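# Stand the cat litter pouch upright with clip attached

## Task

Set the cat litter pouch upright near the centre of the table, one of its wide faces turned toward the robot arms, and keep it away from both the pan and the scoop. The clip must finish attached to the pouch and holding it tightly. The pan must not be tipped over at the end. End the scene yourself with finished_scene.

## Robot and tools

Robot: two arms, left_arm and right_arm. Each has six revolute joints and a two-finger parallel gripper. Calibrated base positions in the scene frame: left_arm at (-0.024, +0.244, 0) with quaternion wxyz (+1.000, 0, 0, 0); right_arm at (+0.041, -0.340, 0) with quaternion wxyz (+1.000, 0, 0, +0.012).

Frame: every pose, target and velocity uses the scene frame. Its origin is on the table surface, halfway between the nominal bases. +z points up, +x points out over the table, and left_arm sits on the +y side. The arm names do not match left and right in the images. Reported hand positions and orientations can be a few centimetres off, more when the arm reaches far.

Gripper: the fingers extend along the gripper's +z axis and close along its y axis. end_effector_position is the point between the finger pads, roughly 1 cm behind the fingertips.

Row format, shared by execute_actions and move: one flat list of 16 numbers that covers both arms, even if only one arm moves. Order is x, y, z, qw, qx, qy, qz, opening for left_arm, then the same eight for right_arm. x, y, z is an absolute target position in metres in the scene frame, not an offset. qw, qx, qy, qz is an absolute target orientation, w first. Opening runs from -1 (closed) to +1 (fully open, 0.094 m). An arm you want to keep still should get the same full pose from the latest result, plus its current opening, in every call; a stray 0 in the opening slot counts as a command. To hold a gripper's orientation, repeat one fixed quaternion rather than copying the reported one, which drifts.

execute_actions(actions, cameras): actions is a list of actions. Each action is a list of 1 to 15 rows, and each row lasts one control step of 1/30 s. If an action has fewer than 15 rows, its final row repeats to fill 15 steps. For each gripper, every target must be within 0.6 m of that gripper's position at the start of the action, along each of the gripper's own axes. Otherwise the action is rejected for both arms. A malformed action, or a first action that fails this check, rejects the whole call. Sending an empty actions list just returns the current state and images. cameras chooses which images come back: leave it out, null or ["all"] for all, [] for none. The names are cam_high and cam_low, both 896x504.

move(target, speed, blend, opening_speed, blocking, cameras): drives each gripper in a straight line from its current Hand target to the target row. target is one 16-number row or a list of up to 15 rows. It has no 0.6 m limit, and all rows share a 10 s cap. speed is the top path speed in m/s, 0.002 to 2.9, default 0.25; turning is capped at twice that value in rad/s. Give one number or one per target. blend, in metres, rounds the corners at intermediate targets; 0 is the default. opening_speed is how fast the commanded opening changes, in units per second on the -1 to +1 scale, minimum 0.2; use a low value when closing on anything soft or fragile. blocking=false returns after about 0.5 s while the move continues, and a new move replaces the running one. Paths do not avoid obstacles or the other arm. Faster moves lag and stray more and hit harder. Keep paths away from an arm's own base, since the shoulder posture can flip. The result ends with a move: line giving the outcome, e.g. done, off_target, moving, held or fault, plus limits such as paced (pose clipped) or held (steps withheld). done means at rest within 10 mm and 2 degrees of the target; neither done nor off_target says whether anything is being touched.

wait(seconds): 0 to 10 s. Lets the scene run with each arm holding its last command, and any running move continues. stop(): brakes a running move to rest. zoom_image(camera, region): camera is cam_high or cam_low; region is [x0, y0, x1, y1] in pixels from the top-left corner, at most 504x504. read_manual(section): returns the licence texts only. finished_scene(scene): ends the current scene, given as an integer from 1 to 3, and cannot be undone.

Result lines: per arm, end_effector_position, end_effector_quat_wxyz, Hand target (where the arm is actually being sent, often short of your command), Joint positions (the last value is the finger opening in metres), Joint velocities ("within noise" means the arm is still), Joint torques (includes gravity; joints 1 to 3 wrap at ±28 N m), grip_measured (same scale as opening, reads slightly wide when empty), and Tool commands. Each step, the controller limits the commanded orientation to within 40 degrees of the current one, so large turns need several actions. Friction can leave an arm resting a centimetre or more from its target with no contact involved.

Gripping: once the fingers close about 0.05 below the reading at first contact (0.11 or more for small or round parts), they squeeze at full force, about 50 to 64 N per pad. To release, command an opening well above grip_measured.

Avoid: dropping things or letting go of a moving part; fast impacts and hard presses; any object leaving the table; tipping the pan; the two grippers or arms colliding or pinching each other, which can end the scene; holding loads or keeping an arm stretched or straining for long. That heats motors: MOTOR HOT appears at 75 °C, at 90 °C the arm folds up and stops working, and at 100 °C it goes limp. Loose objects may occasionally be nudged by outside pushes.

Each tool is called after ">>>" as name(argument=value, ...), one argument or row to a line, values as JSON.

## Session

Done in practice. Scene 2.

>>> execute_actions(
  actions=[],
)

>>> zoom_image(
  camera="cam_high",
  region=[380, 150, 580, 310],
)

>>> zoom_image(
  camera="cam_low",
  region=[400, 150, 660, 310],
)

Scene clock: 0.00 s.
left_arm: end_effector_position=(+0.1681, +0.5915, +0.1738) grip_measured=+1.000 end_effector_quat_wxyz=(-0.401, +0.723, -0.498, -0.263) | right_arm: end_effector_position=(+0.3793, -0.5114, +0.1383) grip_measured=+1.000 end_effector_quat_wxyz=(+0.661, +0.421, +0.621, -0.029)
Joint positions: left_arm=[0.805 1.402 0.912 -0.226 -0.605 -0.848 0.094] | right_arm=[-0.353 1.501 0.26 1.11 0.308 0.592 0.094]
Joint velocities: within noise
Joint torques (N m): no reading
Motor temperatures (°C): left_arm=[29 30 33 29 28 30 28] | right_arm=[27 32 31 28 26 27 28]
Heat: left arm: 33 °C; right arm: 32 °C.
Hand target: left_arm +0.1669, +0.5919, +0.1785; -0.403, +0.722, -0.495, -0.266 | right_arm +0.3797, -0.5119, +0.1393; +0.661, +0.419, +0.621, -0.032
Tool commands: left_gripper/opening=+1.0 right_gripper/opening=+1.0

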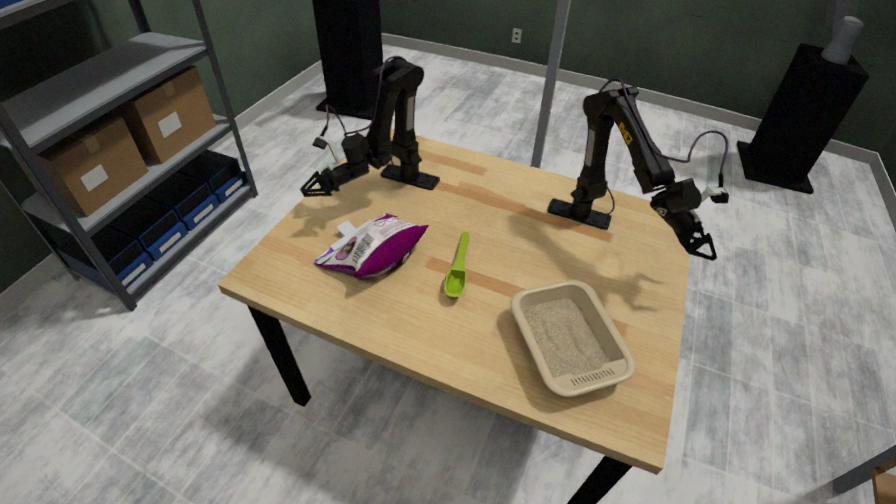

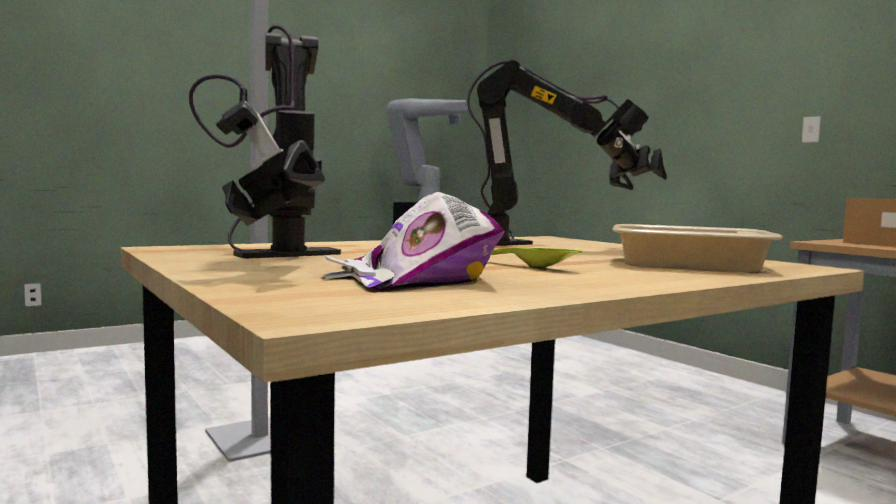

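Scaled by 2.520.

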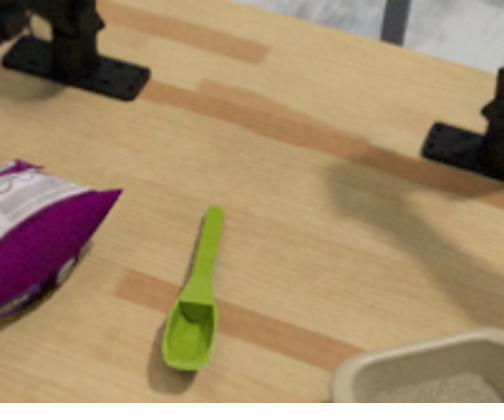

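Scaled by 1.938.

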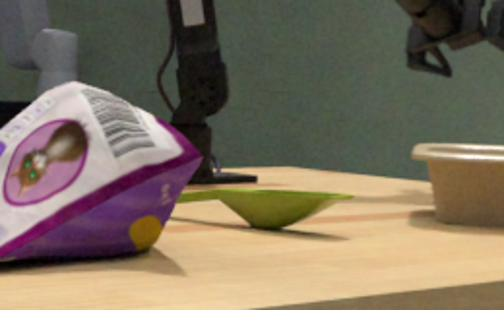

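>>> zoom_image(
  camera="cam_high",
  region=[290, 190, 450, 300],
)

>>> zoom_image(
  camera="cam_low",
  region=[300, 180, 520, 300],
)

Scaled by 3.150.

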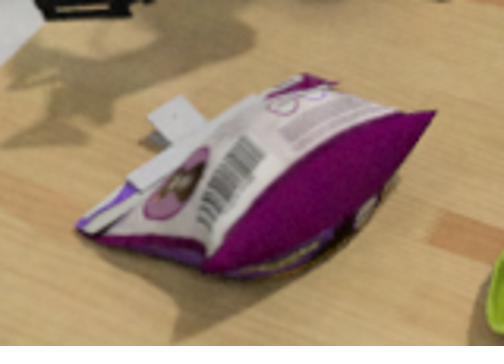

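Scaled by 2.291.

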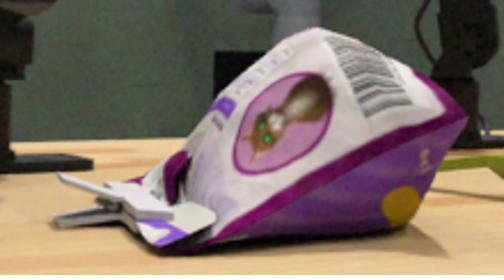

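>>> move(
  target=[
    [0.30,0.30,0.22,0,-0.139,0.990,0,0.2,0.3793,-0.5114,0.1383,0.661,0.421,0.621,-0.029,1],
    [0.275,-0.047,0.12,0,-0.139,0.990,0,0.0,0.3793,-0.5114,0.1383,0.661,0.421,0.621,-0.029,1],
  ],
  blend=0.05,
  speed=0.3,
)

>>> zoom_image(
  camera="cam_high",
  region=[400, 190, 530, 310],
)

>>> zoom_image(
  camera="cam_low",
  region=[440, 140, 640, 290],
)

Scene clock: 7.70 s.
left_arm: end_effector_position=(+0.2715, -0.0478, +0.1203) grip_measured=+0.001 end_effector_quat_wxyz=(-0.002, -0.135, +0.991, -0.005) | right_arm: end_effector_position=(+0.3793, -0.5114, +0.1383) grip_measured=+1.000 end_effector_quat_wxyz=(+0.661, +0.421, +0.620, -0.029)
Joint positions: left_arm=[-0.778 2.145 2.017 -1.437 0.009 -1.049 0.047] | right_arm=[-0.353 1.501 0.26 1.11 0.308 0.592 0.094]
Joint velocities: within noise
Joint torques (N m): left_arm=[0.2 -9.2 8.28 0.32 -0.13 -0.04] | right_arm=[0.12 -4.44 4.66 1.79 -0.02 -0.03]
Motor temperatures (°C): left_arm=[29 31 35 30 28 30 28] | right_arm=[27 33 32 30 26 27 28]
Heat: left arm: 35 °C; right arm: 33 °C.
Hand target: left_arm +0.2750, -0.0469, +0.1199; +0.000, -0.139, +0.990, +0.000 | right_arm +0.3793, -0.5114, +0.1383; +0.661, +0.421, +0.621, -0.029
Off the commanded pose: left_arm 0.004 m, 1 deg | right_arm 0.000 m, 0 deg.
move: done

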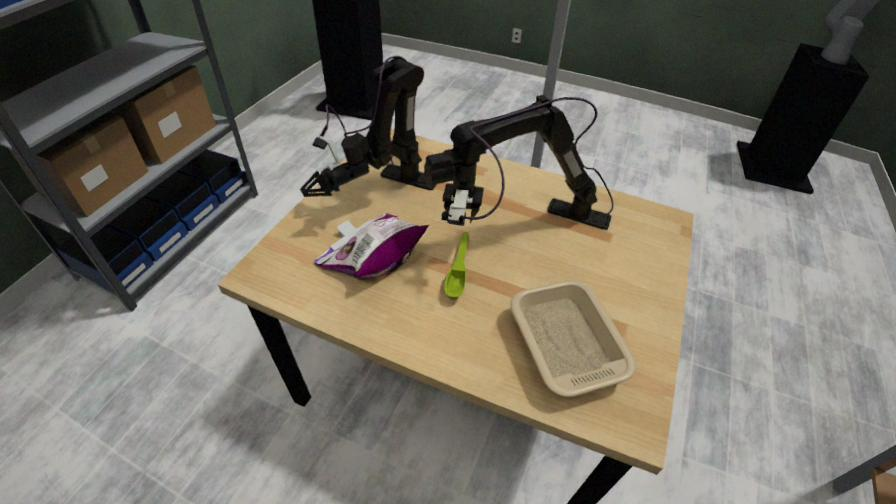

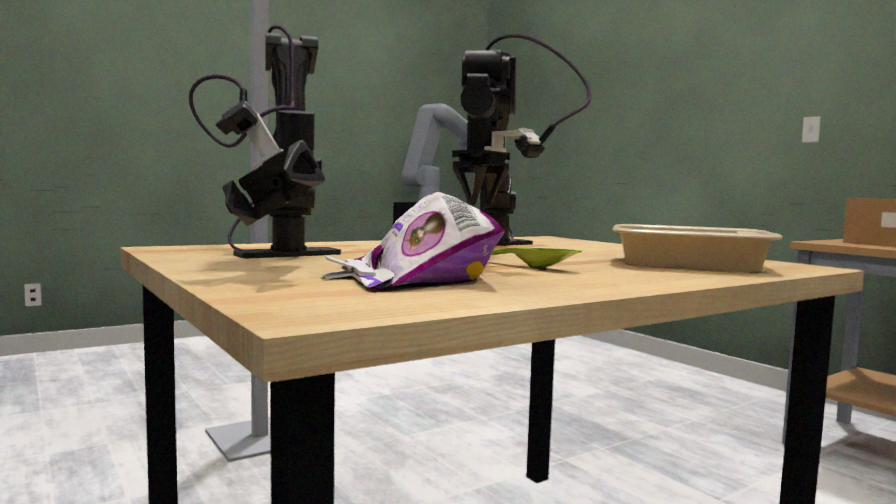

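Scaled by 3.877.

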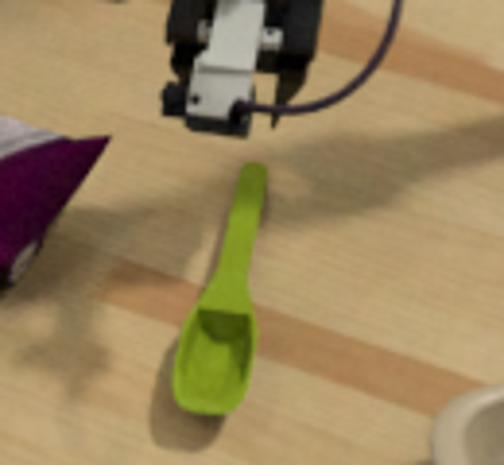

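Scaled by 2.520.

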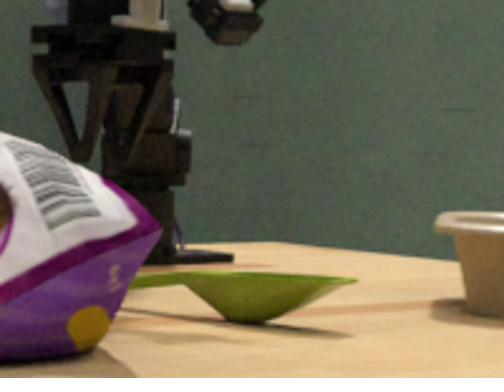

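>>> move(
  target=[
    [0.288,-0.040,0.022,0,-0.139,0.990,0,0.0,0.3793,-0.5114,0.1383,0.661,0.421,0.621,-0.029,1],
  ],
  speed=0.12,
)

>>> zoom_image(
  camera="cam_high",
  region=[400, 190, 530, 310],
)

>>> zoom_image(
  camera="cam_low",
  region=[440, 140, 640, 290],
)

Scene clock: 9.47 s.
left_arm: end_effector_position=(+0.2856, -0.0427, +0.0293) grip_measured=+0.001 end_effector_quat_wxyz=(-0.001, -0.139, +0.990, -0.006) | right_arm: end_effector_position=(+0.3793, -0.5114, +0.1383) grip_measured=+1.000 end_effector_quat_wxyz=(+0.661, +0.421, +0.620, -0.029)
Joint positions: left_arm=[-0.746 2.194 1.733 -1.102 0.009 -1.025 0.047] | right_arm=[-0.353 1.501 0.26 1.11 0.308 0.593 0.094]
Joint velocities: within noise
Joint torques (N m): left_arm=[0.42 -9.65 5.78 0.53 -0.14 0.06] | right_arm=[0.03 -4.26 4.85 1.77 -0.07 0.01]
Motor temperatures (°C): left_arm=[29 32 35 30 28 30 28] | right_arm=[27 33 32 31 26 27 28]
Heat: left arm: 35 °C; right arm: 33 °C.
Hand target: left_arm +0.2878, -0.0399, +0.0220; +0.000, -0.139, +0.990, +0.000 | right_arm +0.3793, -0.5114, +0.1383; +0.661, +0.421, +0.621, -0.029
Off the commanded pose: left_arm 0.008 m, 1 deg | right_arm 0.000 m, 0 deg.
move: done

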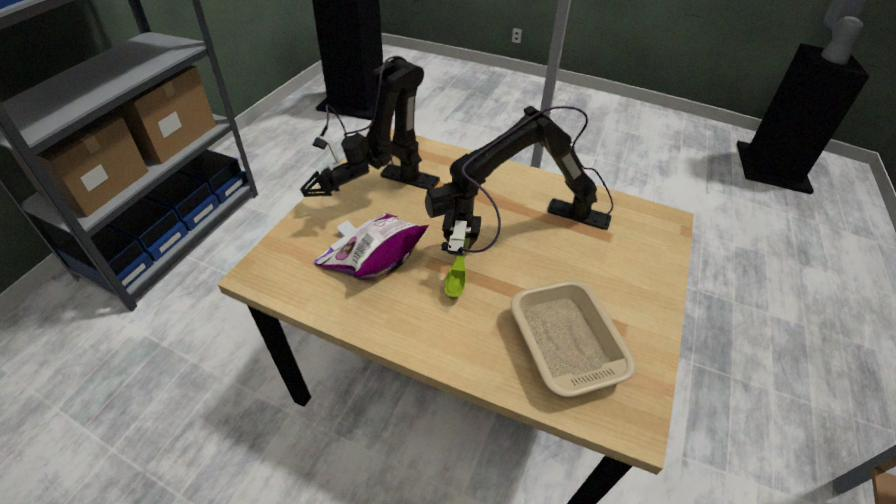

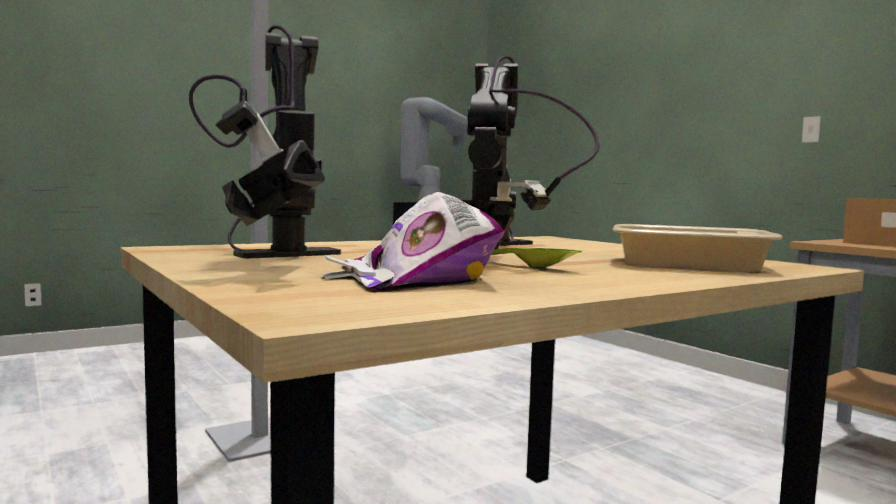

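Scaled by 3.877.

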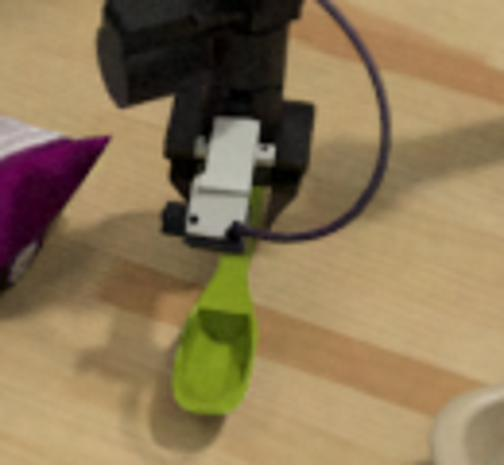

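Scaled by 2.520.

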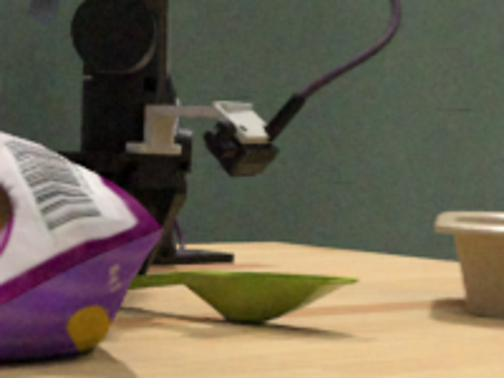

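>>> move(
  target=[
    [0.290,-0.038,0.013,0,-0.139,0.990,0,0.0,0.3793,-0.5114,0.1383,0.661,0.421,0.621,-0.029,1],
    [0.290,-0.038,0.013,0,-0.139,0.990,0,-1,0.3793,-0.5114,0.1383,0.661,0.421,0.621,-0.029,1],
  ],
  speed=0.1,
  opening_speed=1.0,
  cameras=["cam_high"],
)

>>> zoom_image(
  camera="cam_high",
  region=[400, 190, 530, 310],
)

Scene clock: 11.67 s.
left_arm: end_effector_position=(+0.2893, -0.0431, +0.0252) grip_measured=-0.576 end_effector_quat_wxyz=(+0.004, -0.138, +0.990, -0.012) | right_arm: end_effector_position=(+0.3793, -0.5114, +0.1383) grip_measured=+1.000 end_effector_quat_wxyz=(+0.661, +0.421, +0.620, -0.029)
Joint positions: left_arm=[-0.74 2.194 1.716 -1.069 0.009 -1.017 0.02] | right_arm=[-0.353 1.501 0.26 1.11 0.308 0.593 0.094]
Joint velocities: within noise
Joint torques (N m): left_arm=[0.29 -8.85 5.23 0.6 -0.15 0.06] | right_arm=[-0.16 -4.38 4.6 1.73 0.04 -0.02]
Motor temperatures (°C): left_arm=[29 32 35 30 28 30 28] | right_arm=[27 33 33 31 26 27 28]
Heat: left arm: 35 °C; right arm: 33 °C.
Hand target: left_arm +0.2897, -0.0379, +0.0132; +0.000, -0.139, +0.990, +0.000 | right_arm +0.3793, -0.5114, +0.1383; +0.661, +0.421, +0.621, -0.029
Off the commanded pose: left_arm 0.013 m, 1 deg | right_arm 0.000 m, 0 deg.
move: off_target (left_arm); target 2's new opening was sent with left_arm's hand 0.013 m and 1 deg from that target
Images, in order (width x height): cam_high 896x504.

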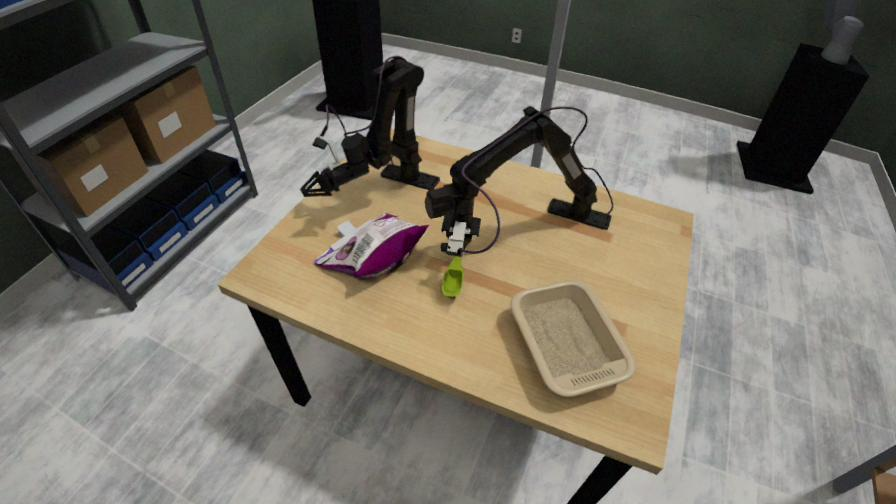

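Scaled by 3.877.

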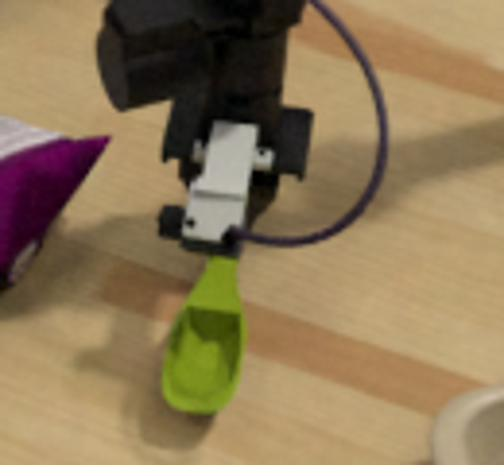

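>>> move(
  target=[
    [0.290,-0.038,0.14,0,-0.139,0.990,0,-1,0.3793,-0.5114,0.1383,0.661,0.421,0.621,-0.029,1],
    [0.27,0.20,0.16,0,-0.37,0.929,0,-1,0.3793,-0.5114,0.1383,0.661,0.421,0.621,-0.029,1],
    [0.14,0.36,0.13,0,-0.643,0.766,0,-1,0.3793,-0.5114,0.1383,0.661,0.421,0.621,-0.029,1],
    [0.14,0.36,0.035,0,-0.643,0.766,0,-1,0.3793,-0.5114,0.1383,0.661,0.421,0.621,-0.029,1],
  ],
  speed=[0.15,0.25,0.25,0.12],
  blend=[0.02,0.05,0.02,0],
)

>>> zoom_image(
  camera="cam_high",
  region=[540, 160, 700, 290],
)

Scene clock: 16.53 s.
left_arm: end_effector_position=(+0.1402, +0.3576, +0.0379) grip_measured=-0.576 end_effector_quat_wxyz=(-0.002, -0.643, +0.766, -0.003) | right_arm: end_effector_position=(+0.3793, -0.5114, +0.1383) grip_measured=+1.000 end_effector_quat_wxyz=(+0.661, +0.421, +0.620, -0.029)
Joint positions: left_arm=[0.605 1.362 0.755 -0.967 0.006 -0.791 0.02] | right_arm=[-0.353 1.501 0.26 1.11 0.308 0.593 0.094]
Joint velocities: within noise
Joint torques (N m): left_arm=[0.43 -2.77 5.22 0.5 -0.06 0.08] | right_arm=[-0.21 -4.41 4.98 1.76 -0.02 -0.03]
Motor temperatures (°C): left_arm=[29 33 35 30 28 30 28] | right_arm=[27 33 33 32 26 27 28]
Heat: left arm: 35 °C; right arm: 33 °C.
Hand target: left_arm +0.1400, +0.3599, +0.0351; +0.000, -0.643, +0.766, +0.000 | right_arm +0.3793, -0.5114, +0.1383; +0.661, +0.421, +0.621, -0.029
Off the commanded pose: left_arm 0.004 m, 0 deg | right_arm 0.000 m, 0 deg.
move: done

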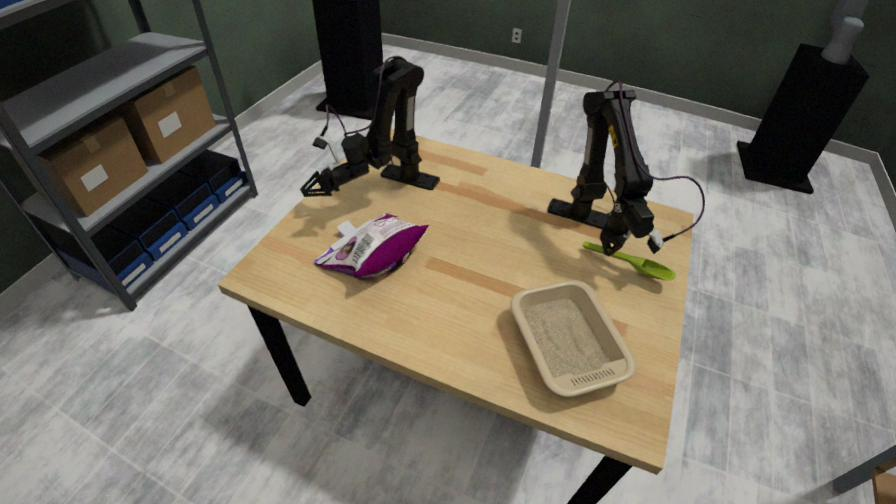

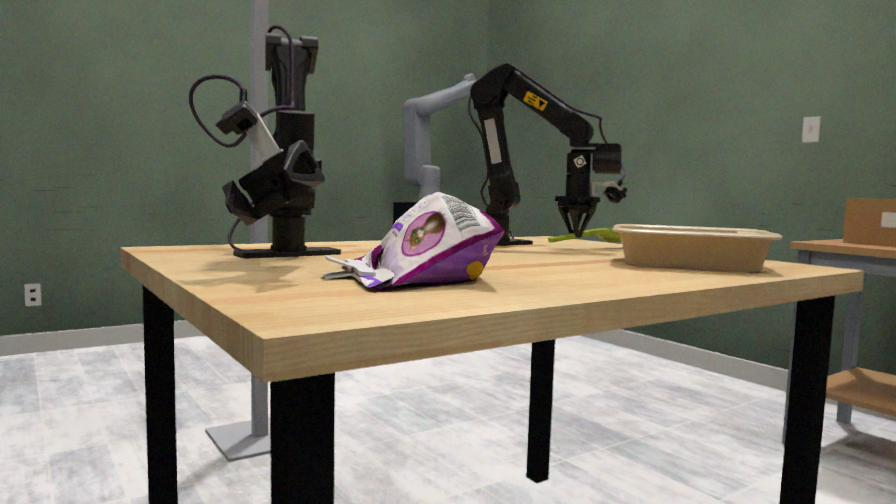

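Scaled by 3.150.

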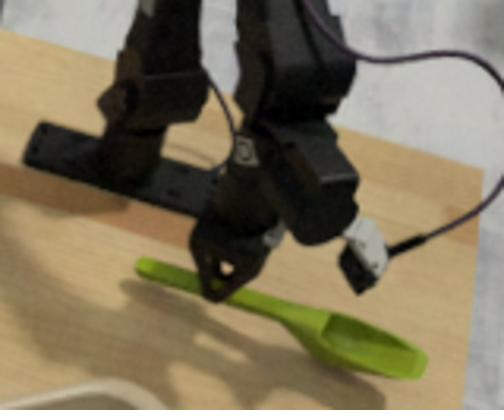

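>>> move(
  target=[
    [0.145,0.33,0.022,0,-0.643,0.766,0,-1,0.3793,-0.5114,0.1383,0.661,0.421,0.621,-0.029,1],
    [0.145,0.33,0.022,0,-0.643,0.766,0,-0.2,0.3793,-0.5114,0.1383,0.661,0.421,0.621,-0.029,1],
  ],
  speed=0.08,
  opening_speed=1.5,
)

>>> zoom_image(
  camera="cam_high",
  region=[540, 160, 700, 290],
)

>>> zoom_image(
  camera="cam_low",
  region=[500, 150, 680, 270],
)

Scene clock: 18.60 s.
left_arm: end_effector_position=(+0.1445, +0.3305, +0.0218) grip_measured=-0.201 end_effector_quat_wxyz=(-0.008, -0.643, +0.766, +0.000) | right_arm: end_effector_position=(+0.3793, -0.5114, +0.1383) grip_measured=+1.000 end_effector_quat_wxyz=(+0.661, +0.421, +0.620, -0.029)
Joint positions: left_arm=[0.471 1.36 0.684 -0.91 0.003 -0.926 0.038] | right_arm=[-0.353 1.501 0.26 1.11 0.308 0.593 0.094]
Joint velocities: within noise
Joint torques (N m): left_arm=[-0.23 -4.48 4.96 0.53 -0.08 -0.02] | right_arm=[-0.01 -4.07 4.78 1.73 -0.03 -0.04]
Motor temperatures (°C): left_arm=[29 33 35 30 28 30 29] | right_arm=[27 34 33 32 26 27 28]
Heat: left arm: 35 °C; right arm: 34 °C.
Hand target: left_arm +0.1450, +0.3301, +0.0220; +0.000, -0.643, +0.766, +0.000 | right_arm +0.3793, -0.5114, +0.1383; +0.661, +0.421, +0.621, -0.029
Off the commanded pose: left_arm 0.001 m, 1 deg | right_arm 0.000 m, 0 deg.
move: done

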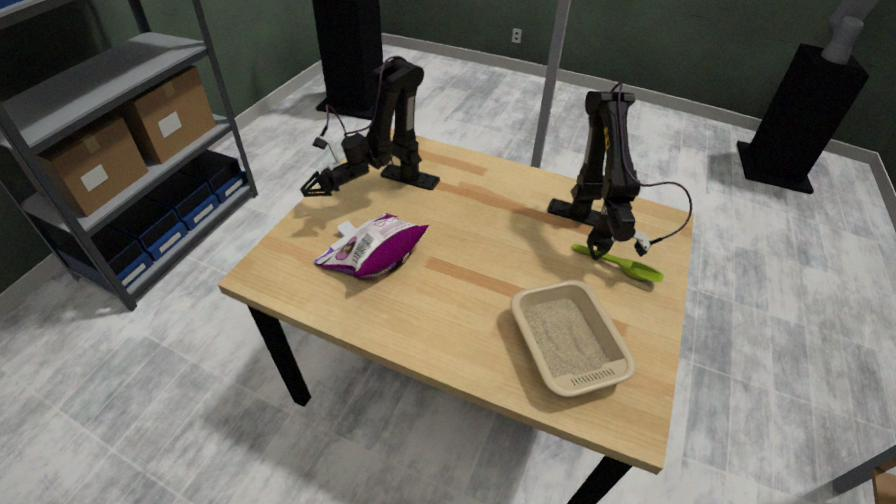

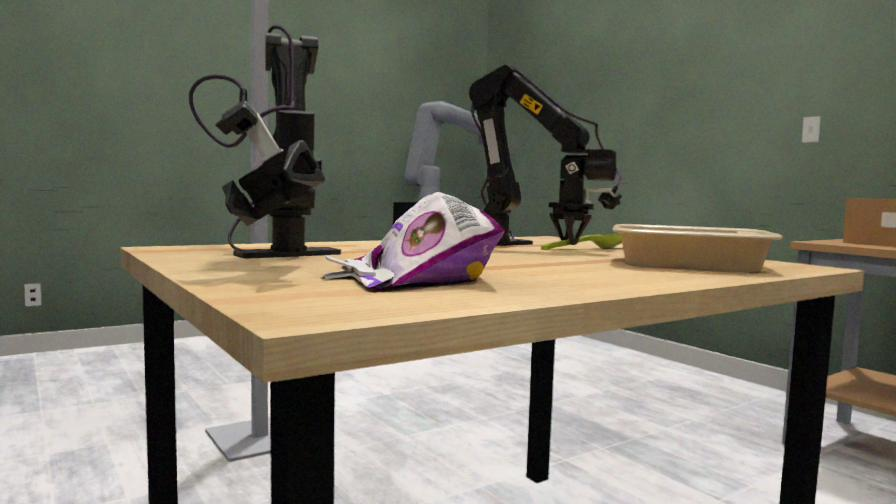

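Scaled by 3.150.

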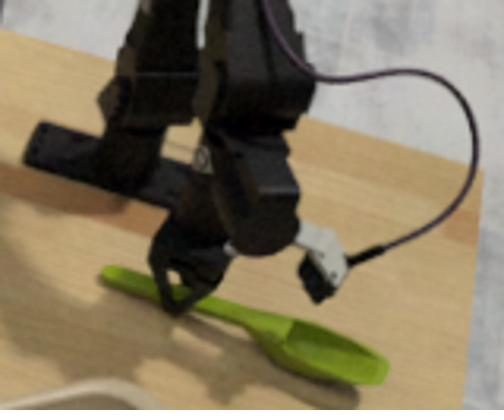

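Scaled by 2.800.

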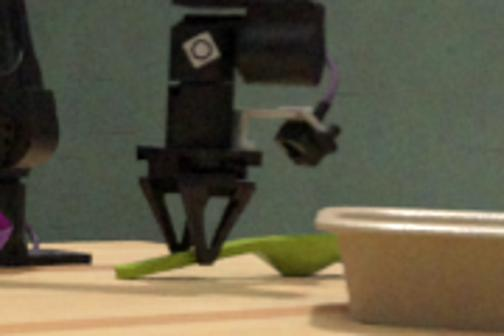

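>>> move(
  target=[
    [0.145,0.33,0.12,0,-0.643,0.766,0,-0.2,0.3793,-0.5114,0.1383,0.661,0.421,0.621,-0.029,1],
    [0.26,0.15,0.20,0.1678,-0.2187,0.7626,-0.5852,0.0,0.3793,-0.5114,0.1383,0.661,0.421,0.621,-0.029,1],
    [0.258,-0.077,0.105,0.1678,-0.2187,0.7626,-0.5852,0.0,0.3793,-0.5114,0.1383,0.661,0.421,0.621,-0.029,1],
  ],
  speed=[0.15,0.3,0.25],
  blend=[0.02,0.05,0],
)

>>> zoom_image(
  camera="cam_high",
  region=[350, 170, 500, 290],
)

>>> zoom_image(
  camera="cam_low",
  region=[380, 150, 580, 300],
)

Scene clock: 27.23 s.
left_arm: end_effector_position=(+0.2542, -0.0718, +0.1008) grip_measured=-0.001 end_effector_quat_wxyz=(+0.162, -0.222, +0.766, -0.581) | right_arm: end_effector_position=(+0.3793, -0.5114, +0.1383) grip_measured=+1.000 end_effector_quat_wxyz=(+0.661, +0.421, +0.620, -0.029)
Joint positions: left_arm=[-0.74 1.68 0.445 0.948 0.266 -1.504 0.047] | right_arm=[-0.353 1.501 0.26 1.11 0.308 0.593 0.094]
Joint velocities: within noise
Joint torques (N m): left_arm=[-0.43 -4.48 6.93 2.13 -0.11 0.02] | right_arm=[-0.17 -4.18 4.92 1.77 -0.01 -0.04]
Motor temperatures (°C): left_arm=[29 32 36 31 28 30 28] | right_arm=[27 34 33 33 26 27 28]
Heat: left arm: 36 °C; right arm: 34 °C.
Hand target: left_arm +0.2578, -0.0768, +0.1050; +0.168, -0.219, +0.763, -0.585 | right_arm +0.3793, -0.5114, +0.1383; +0.661, +0.421, +0.621, -0.029
Off the commanded pose: left_arm 0.008 m, 1 deg | right_arm 0.000 m, 0 deg.
move: done; blend cut to 0 m at target 2

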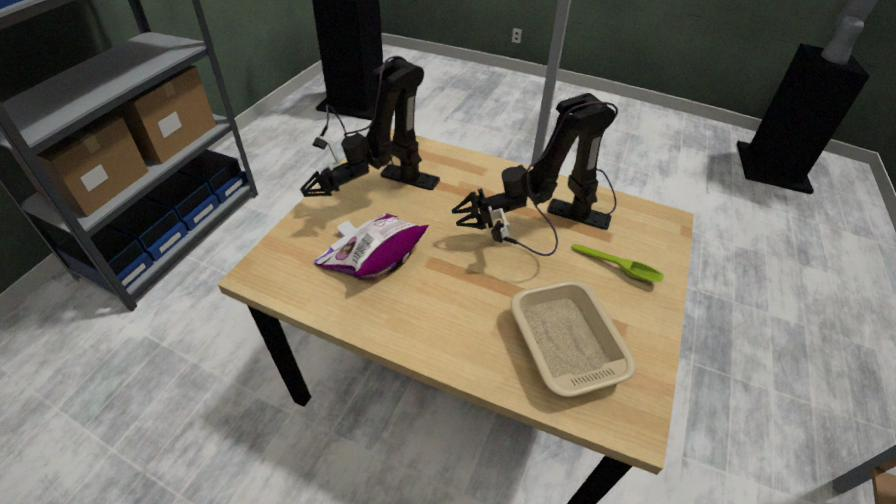

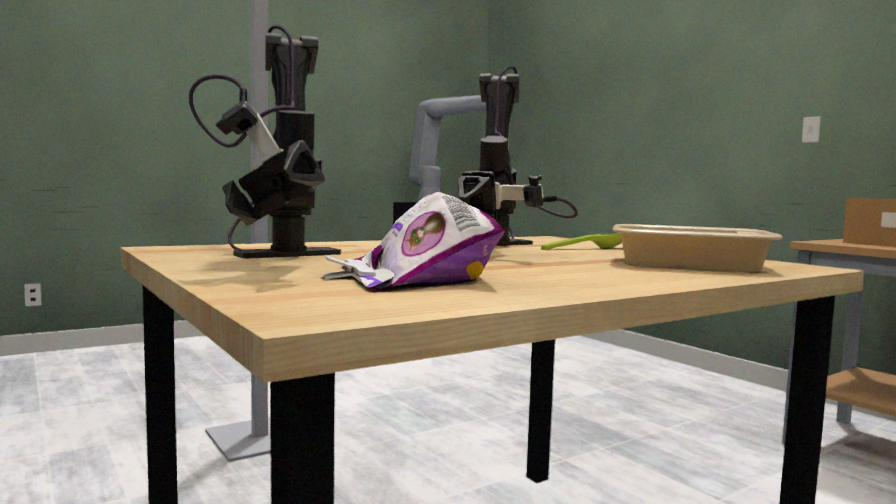

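Scaled by 3.360.

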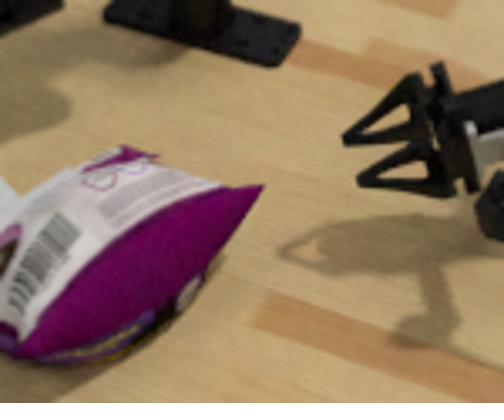

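Scaled by 2.520.

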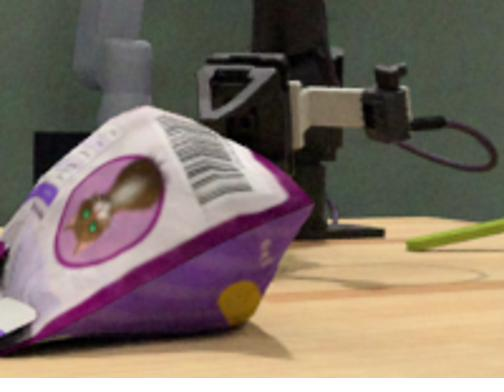

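>>> move(
  target=[
    [0.297,-0.137,0.085,0.1678,-0.2187,0.7626,-0.5852,0.0,0.3793,-0.5114,0.1383,0.661,0.421,0.621,-0.029,1],
  ],
  speed=0.12,
)

>>> zoom_image(
  camera="cam_high",
  region=[380, 180, 480, 260],
)

>>> zoom_image(
  camera="cam_low",
  region=[380, 150, 580, 300],
)

Scene clock: 28.53 s.
left_arm: end_effector_position=(+0.2938, -0.1328, +0.0853) grip_measured=-0.001 end_effector_quat_wxyz=(+0.164, -0.219, +0.764, -0.585) | right_arm: end_effector_position=(+0.3793, -0.5114, +0.1383) grip_measured=+1.000 end_effector_quat_wxyz=(+0.661, +0.421, +0.620, -0.029)
Joint positions: left_arm=[-0.795 1.957 0.718 0.967 0.215 -1.518 0.047] | right_arm=[-0.353 1.501 0.26 1.11 0.308 0.593 0.094]
Joint velocities: within noise
Joint torques (N m): left_arm=[-0.64 -6.64 6.87 2.06 -0.11 0.05] | right_arm=[-0.14 -4.31 4.82 1.72 0.01 -0.02]
Motor temperatures (°C): left_arm=[29 32 36 31 28 30 28] | right_arm=[27 34 33 33 26 27 28]
Heat: left arm: 36 °C; right arm: 34 °C.
Hand target: left_arm +0.2969, -0.1369, +0.0850; +0.168, -0.219, +0.763, -0.585 | right_arm +0.3793, -0.5114, +0.1383; +0.661, +0.421, +0.621, -0.029
Off the commanded pose: left_arm 0.005 m, 1 deg | right_arm 0.000 m, 0 deg.
move: done

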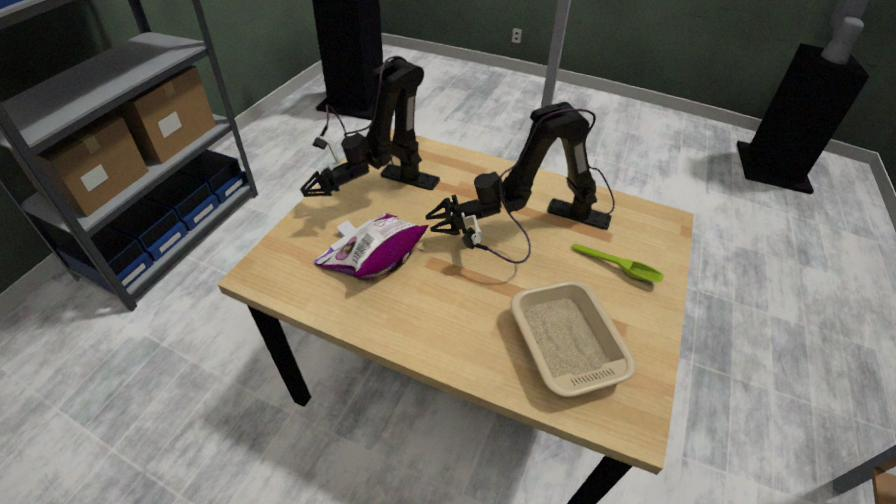

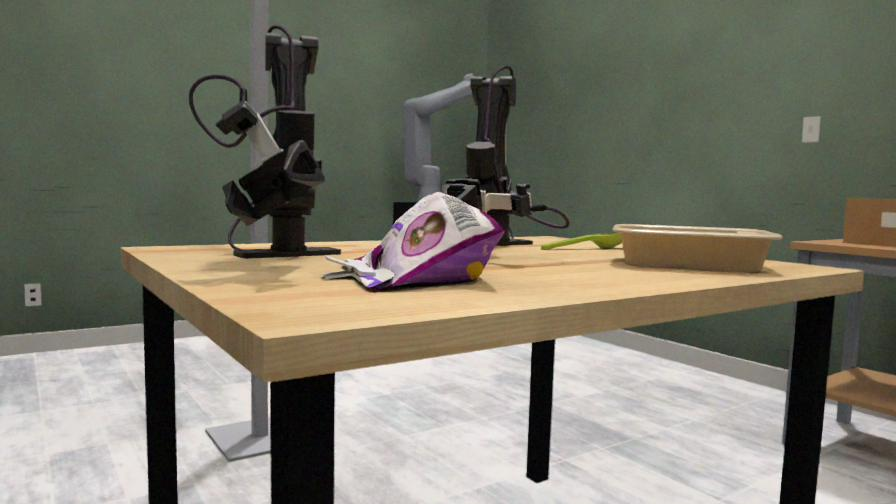

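Scaled by 5.040.

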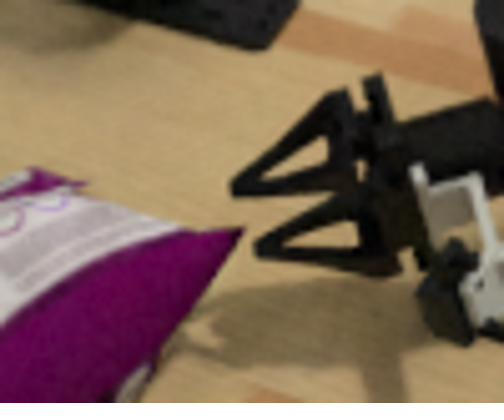

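Scaled by 2.520.

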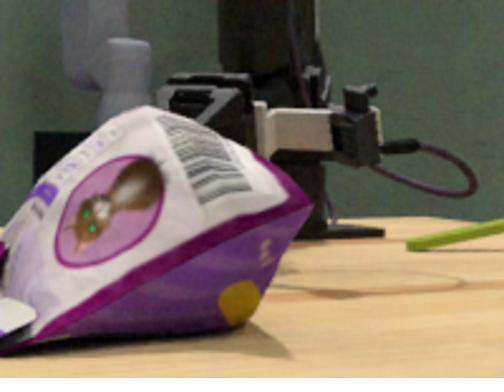

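>>> move(
  target=[
    [0.313,-0.163,0.078,0.1678,-0.2187,0.7626,-0.5852,0.0,0.3793,-0.5114,0.1383,0.661,0.421,0.621,-0.029,1],
  ],
  speed=0.08,
  cameras=["cam_high"],
)

>>> zoom_image(
  camera="cam_high",
  region=[380, 180, 480, 260],
)

Scene clock: 29.57 s.
left_arm: end_effector_position=(+0.3106, -0.1583, +0.0815) grip_measured=-0.001 end_effector_quat_wxyz=(+0.167, -0.218, +0.760, -0.589) | right_arm: end_effector_position=(+0.3793, -0.5114, +0.1383) grip_measured=+1.000 end_effector_quat_wxyz=(+0.661, +0.421, +0.620, -0.029)
Joint positions: left_arm=[-0.813 2.054 0.844 0.952 0.197 -1.523 0.047] | right_arm=[-0.353 1.501 0.26 1.11 0.308 0.593 0.094]
Joint velocities: within noise
Joint torques (N m): left_arm=[-0.39 -7.42 7.39 1.87 -0.08 0.06] | right_arm=[-0.06 -4.23 4.89 1.81 -0.06 0]
Motor temperatures (°C): left_arm=[29 32 36 31 28 30 28] | right_arm=[27 34 33 33 26 27 28]
Heat: left arm: 36 °C; right arm: 34 °C.
Hand target: left_arm +0.3129, -0.1628, +0.0781; +0.168, -0.219, +0.763, -0.585 | right_arm +0.3793, -0.5114, +0.1383; +0.661, +0.421, +0.621, -0.029
Off the commanded pose: left_arm 0.006 m, 1 deg | right_arm 0.000 m, 0 deg.
move: done
Images, in order (width x height): cam_high 896x504.

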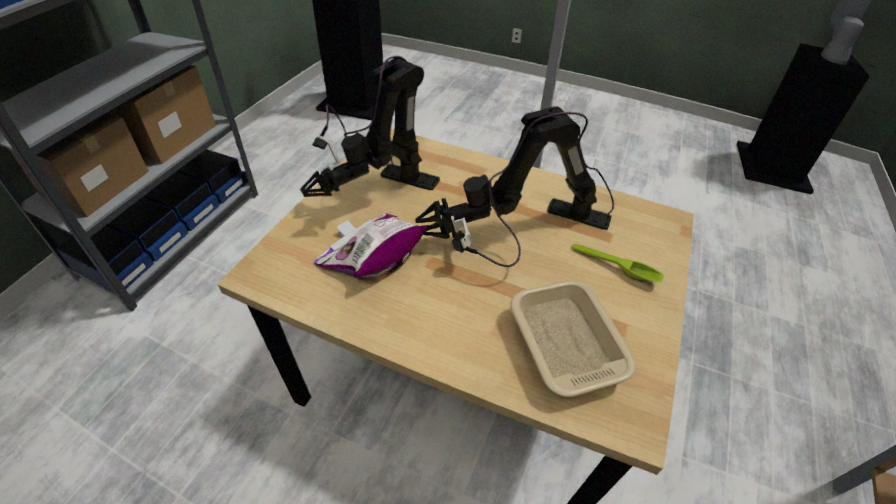

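Scaled by 5.040.

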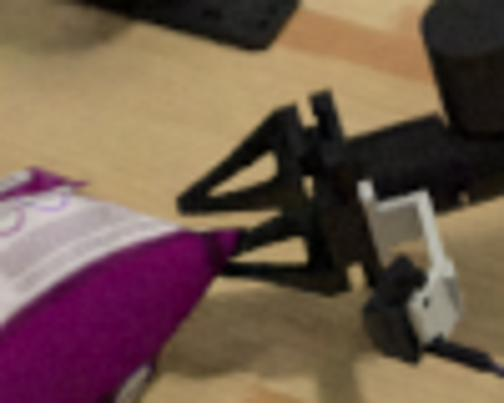

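>>> move(
  target=[
    [0.321,-0.175,0.076,0.1678,-0.2187,0.7626,-0.5852,0.0,0.3793,-0.5114,0.1383,0.661,0.421,0.621,-0.029,1],
    [0.321,-0.175,0.076,0.1678,-0.2187,0.7626,-0.5852,-1,0.3793,-0.5114,0.1383,0.661,0.421,0.621,-0.029,1],
  ],
  speed=0.08,
  opening_speed=0.5,
)

>>> zoom_image(
  camera="cam_high",
  region=[380, 180, 480, 260],
)

>>> zoom_image(
  camera="cam_low",
  region=[380, 150, 580, 300],
)

Scene clock: 33.03 s.
left_arm: end_effector_position=(+0.3126, -0.1726, +0.0731) grip_measured=-0.923 end_effector_quat_wxyz=(+0.157, -0.216, +0.768, -0.582) | right_arm: end_effector_position=(+0.3793, -0.5114, +0.1383) grip_measured=+1.000 end_effector_quat_wxyz=(+0.661, +0.421, +0.620, -0.029)
Joint positions: left_arm=[-0.827 2.097 0.907 0.908 0.199 -1.524 0.004] | right_arm=[-0.353 1.501 0.26 1.11 0.308 0.593 0.094]
Joint velocities: within noise
Joint torques (N m): left_arm=[0.27 -8.18 7.3 2.11 -0.21 0] | right_arm=[0.05 -4.31 4.7 1.73 -0.01 -0.03]
Motor temperatures (°C): left_arm=[29 33 36 32 28 30 28] | right_arm=[27 34 33 34 26 27 28]
Heat: left arm: 36 °C; right arm: 34 °C.
Hand target: left_arm +0.3208, -0.1747, +0.0761; +0.168, -0.219, +0.763, -0.585 | right_arm +0.3793, -0.5114, +0.1383; +0.661, +0.421, +0.621, -0.029
Off the commanded pose: left_arm 0.009 m, 2 deg | right_arm 0.000 m, 0 deg.
move: done

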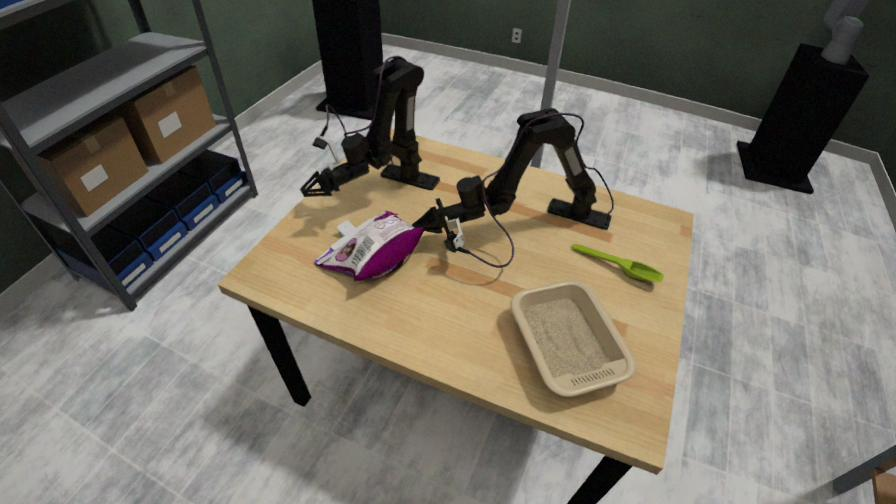

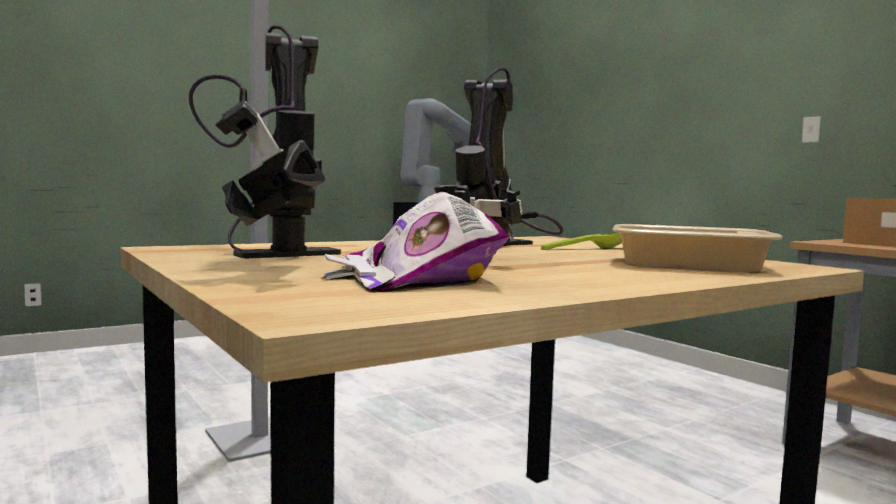

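Scaled by 5.040.

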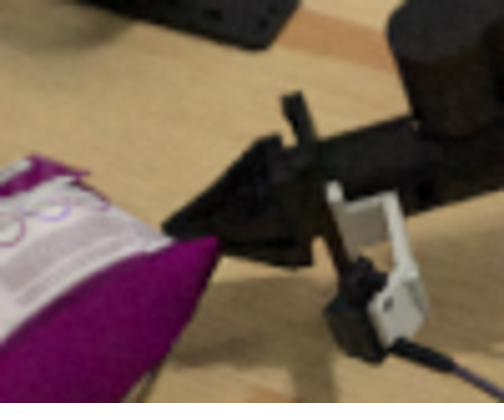

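Scaled by 2.520.

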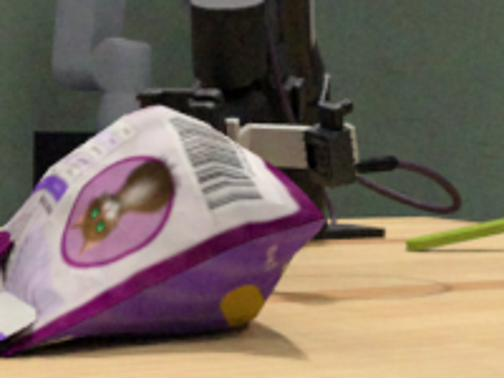

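>>> move(
  target=[
    [0.382,-0.160,0.078,0.1473,-0.1920,0.7697,-0.5907,-1,0.3793,-0.5114,0.1383,0.661,0.421,0.621,-0.029,1],
  ],
  speed=0.08,
)

>>> zoom_image(
  camera="cam_high",
  region=[300, 180, 500, 320],
)

>>> zoom_image(
  camera="cam_low",
  region=[300, 150, 580, 310],
)

Scene clock: 34.67 s.
left_arm: end_effector_position=(+0.3620, -0.1644, +0.0784) grip_measured=-0.937 end_effector_quat_wxyz=(+0.123, -0.178, +0.774, -0.595) | right_arm: end_effector_position=(+0.3793, -0.5114, +0.1383) grip_measured=+1.000 end_effector_quat_wxyz=(+0.661, +0.421, +0.620, -0.029)
Joint positions: left_arm=[-0.679 2.175 1.08 0.801 0.444 -1.463 0.003] | right_arm=[-0.353 1.501 0.26 1.11 0.308 0.593 0.094]
Joint velocities: within noise
Joint torques (N m): left_arm=[1.5 -8.73 8.69 1.94 -0.36 0.13] | right_arm=[-0.24 -4.3 4.77 1.76 0.01 -0.06]
Motor temperatures (°C): left_arm=[29 33 37 32 28 30 28] | right_arm=[27 34 33 34 26 27 28]
Heat: left arm: 37 °C; right arm: 34 °C.
Hand target: left_arm +0.3811, -0.1590, +0.0784; +0.147, -0.192, +0.770, -0.591 | right_arm +0.3793, -0.5114, +0.1383; +0.661, +0.421, +0.621, -0.029
Off the commanded pose: left_arm 0.021 m, 3 deg | right_arm 0.000 m, 0 deg.
move: off_target (left_arm)

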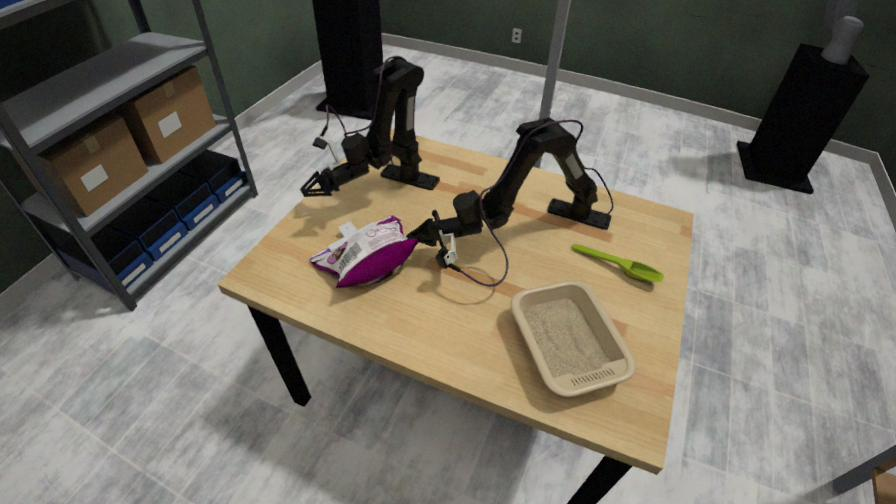

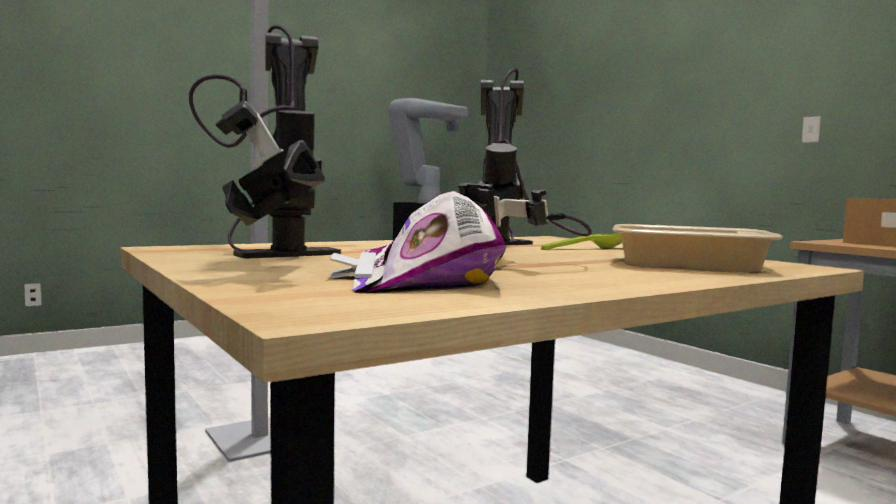

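Scaled by 2.520.

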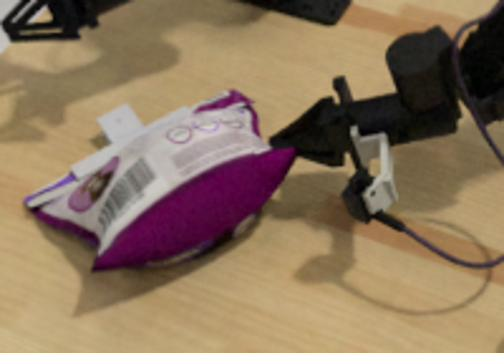

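Scaled by 1.800.

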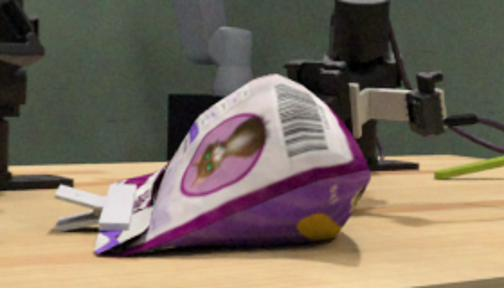

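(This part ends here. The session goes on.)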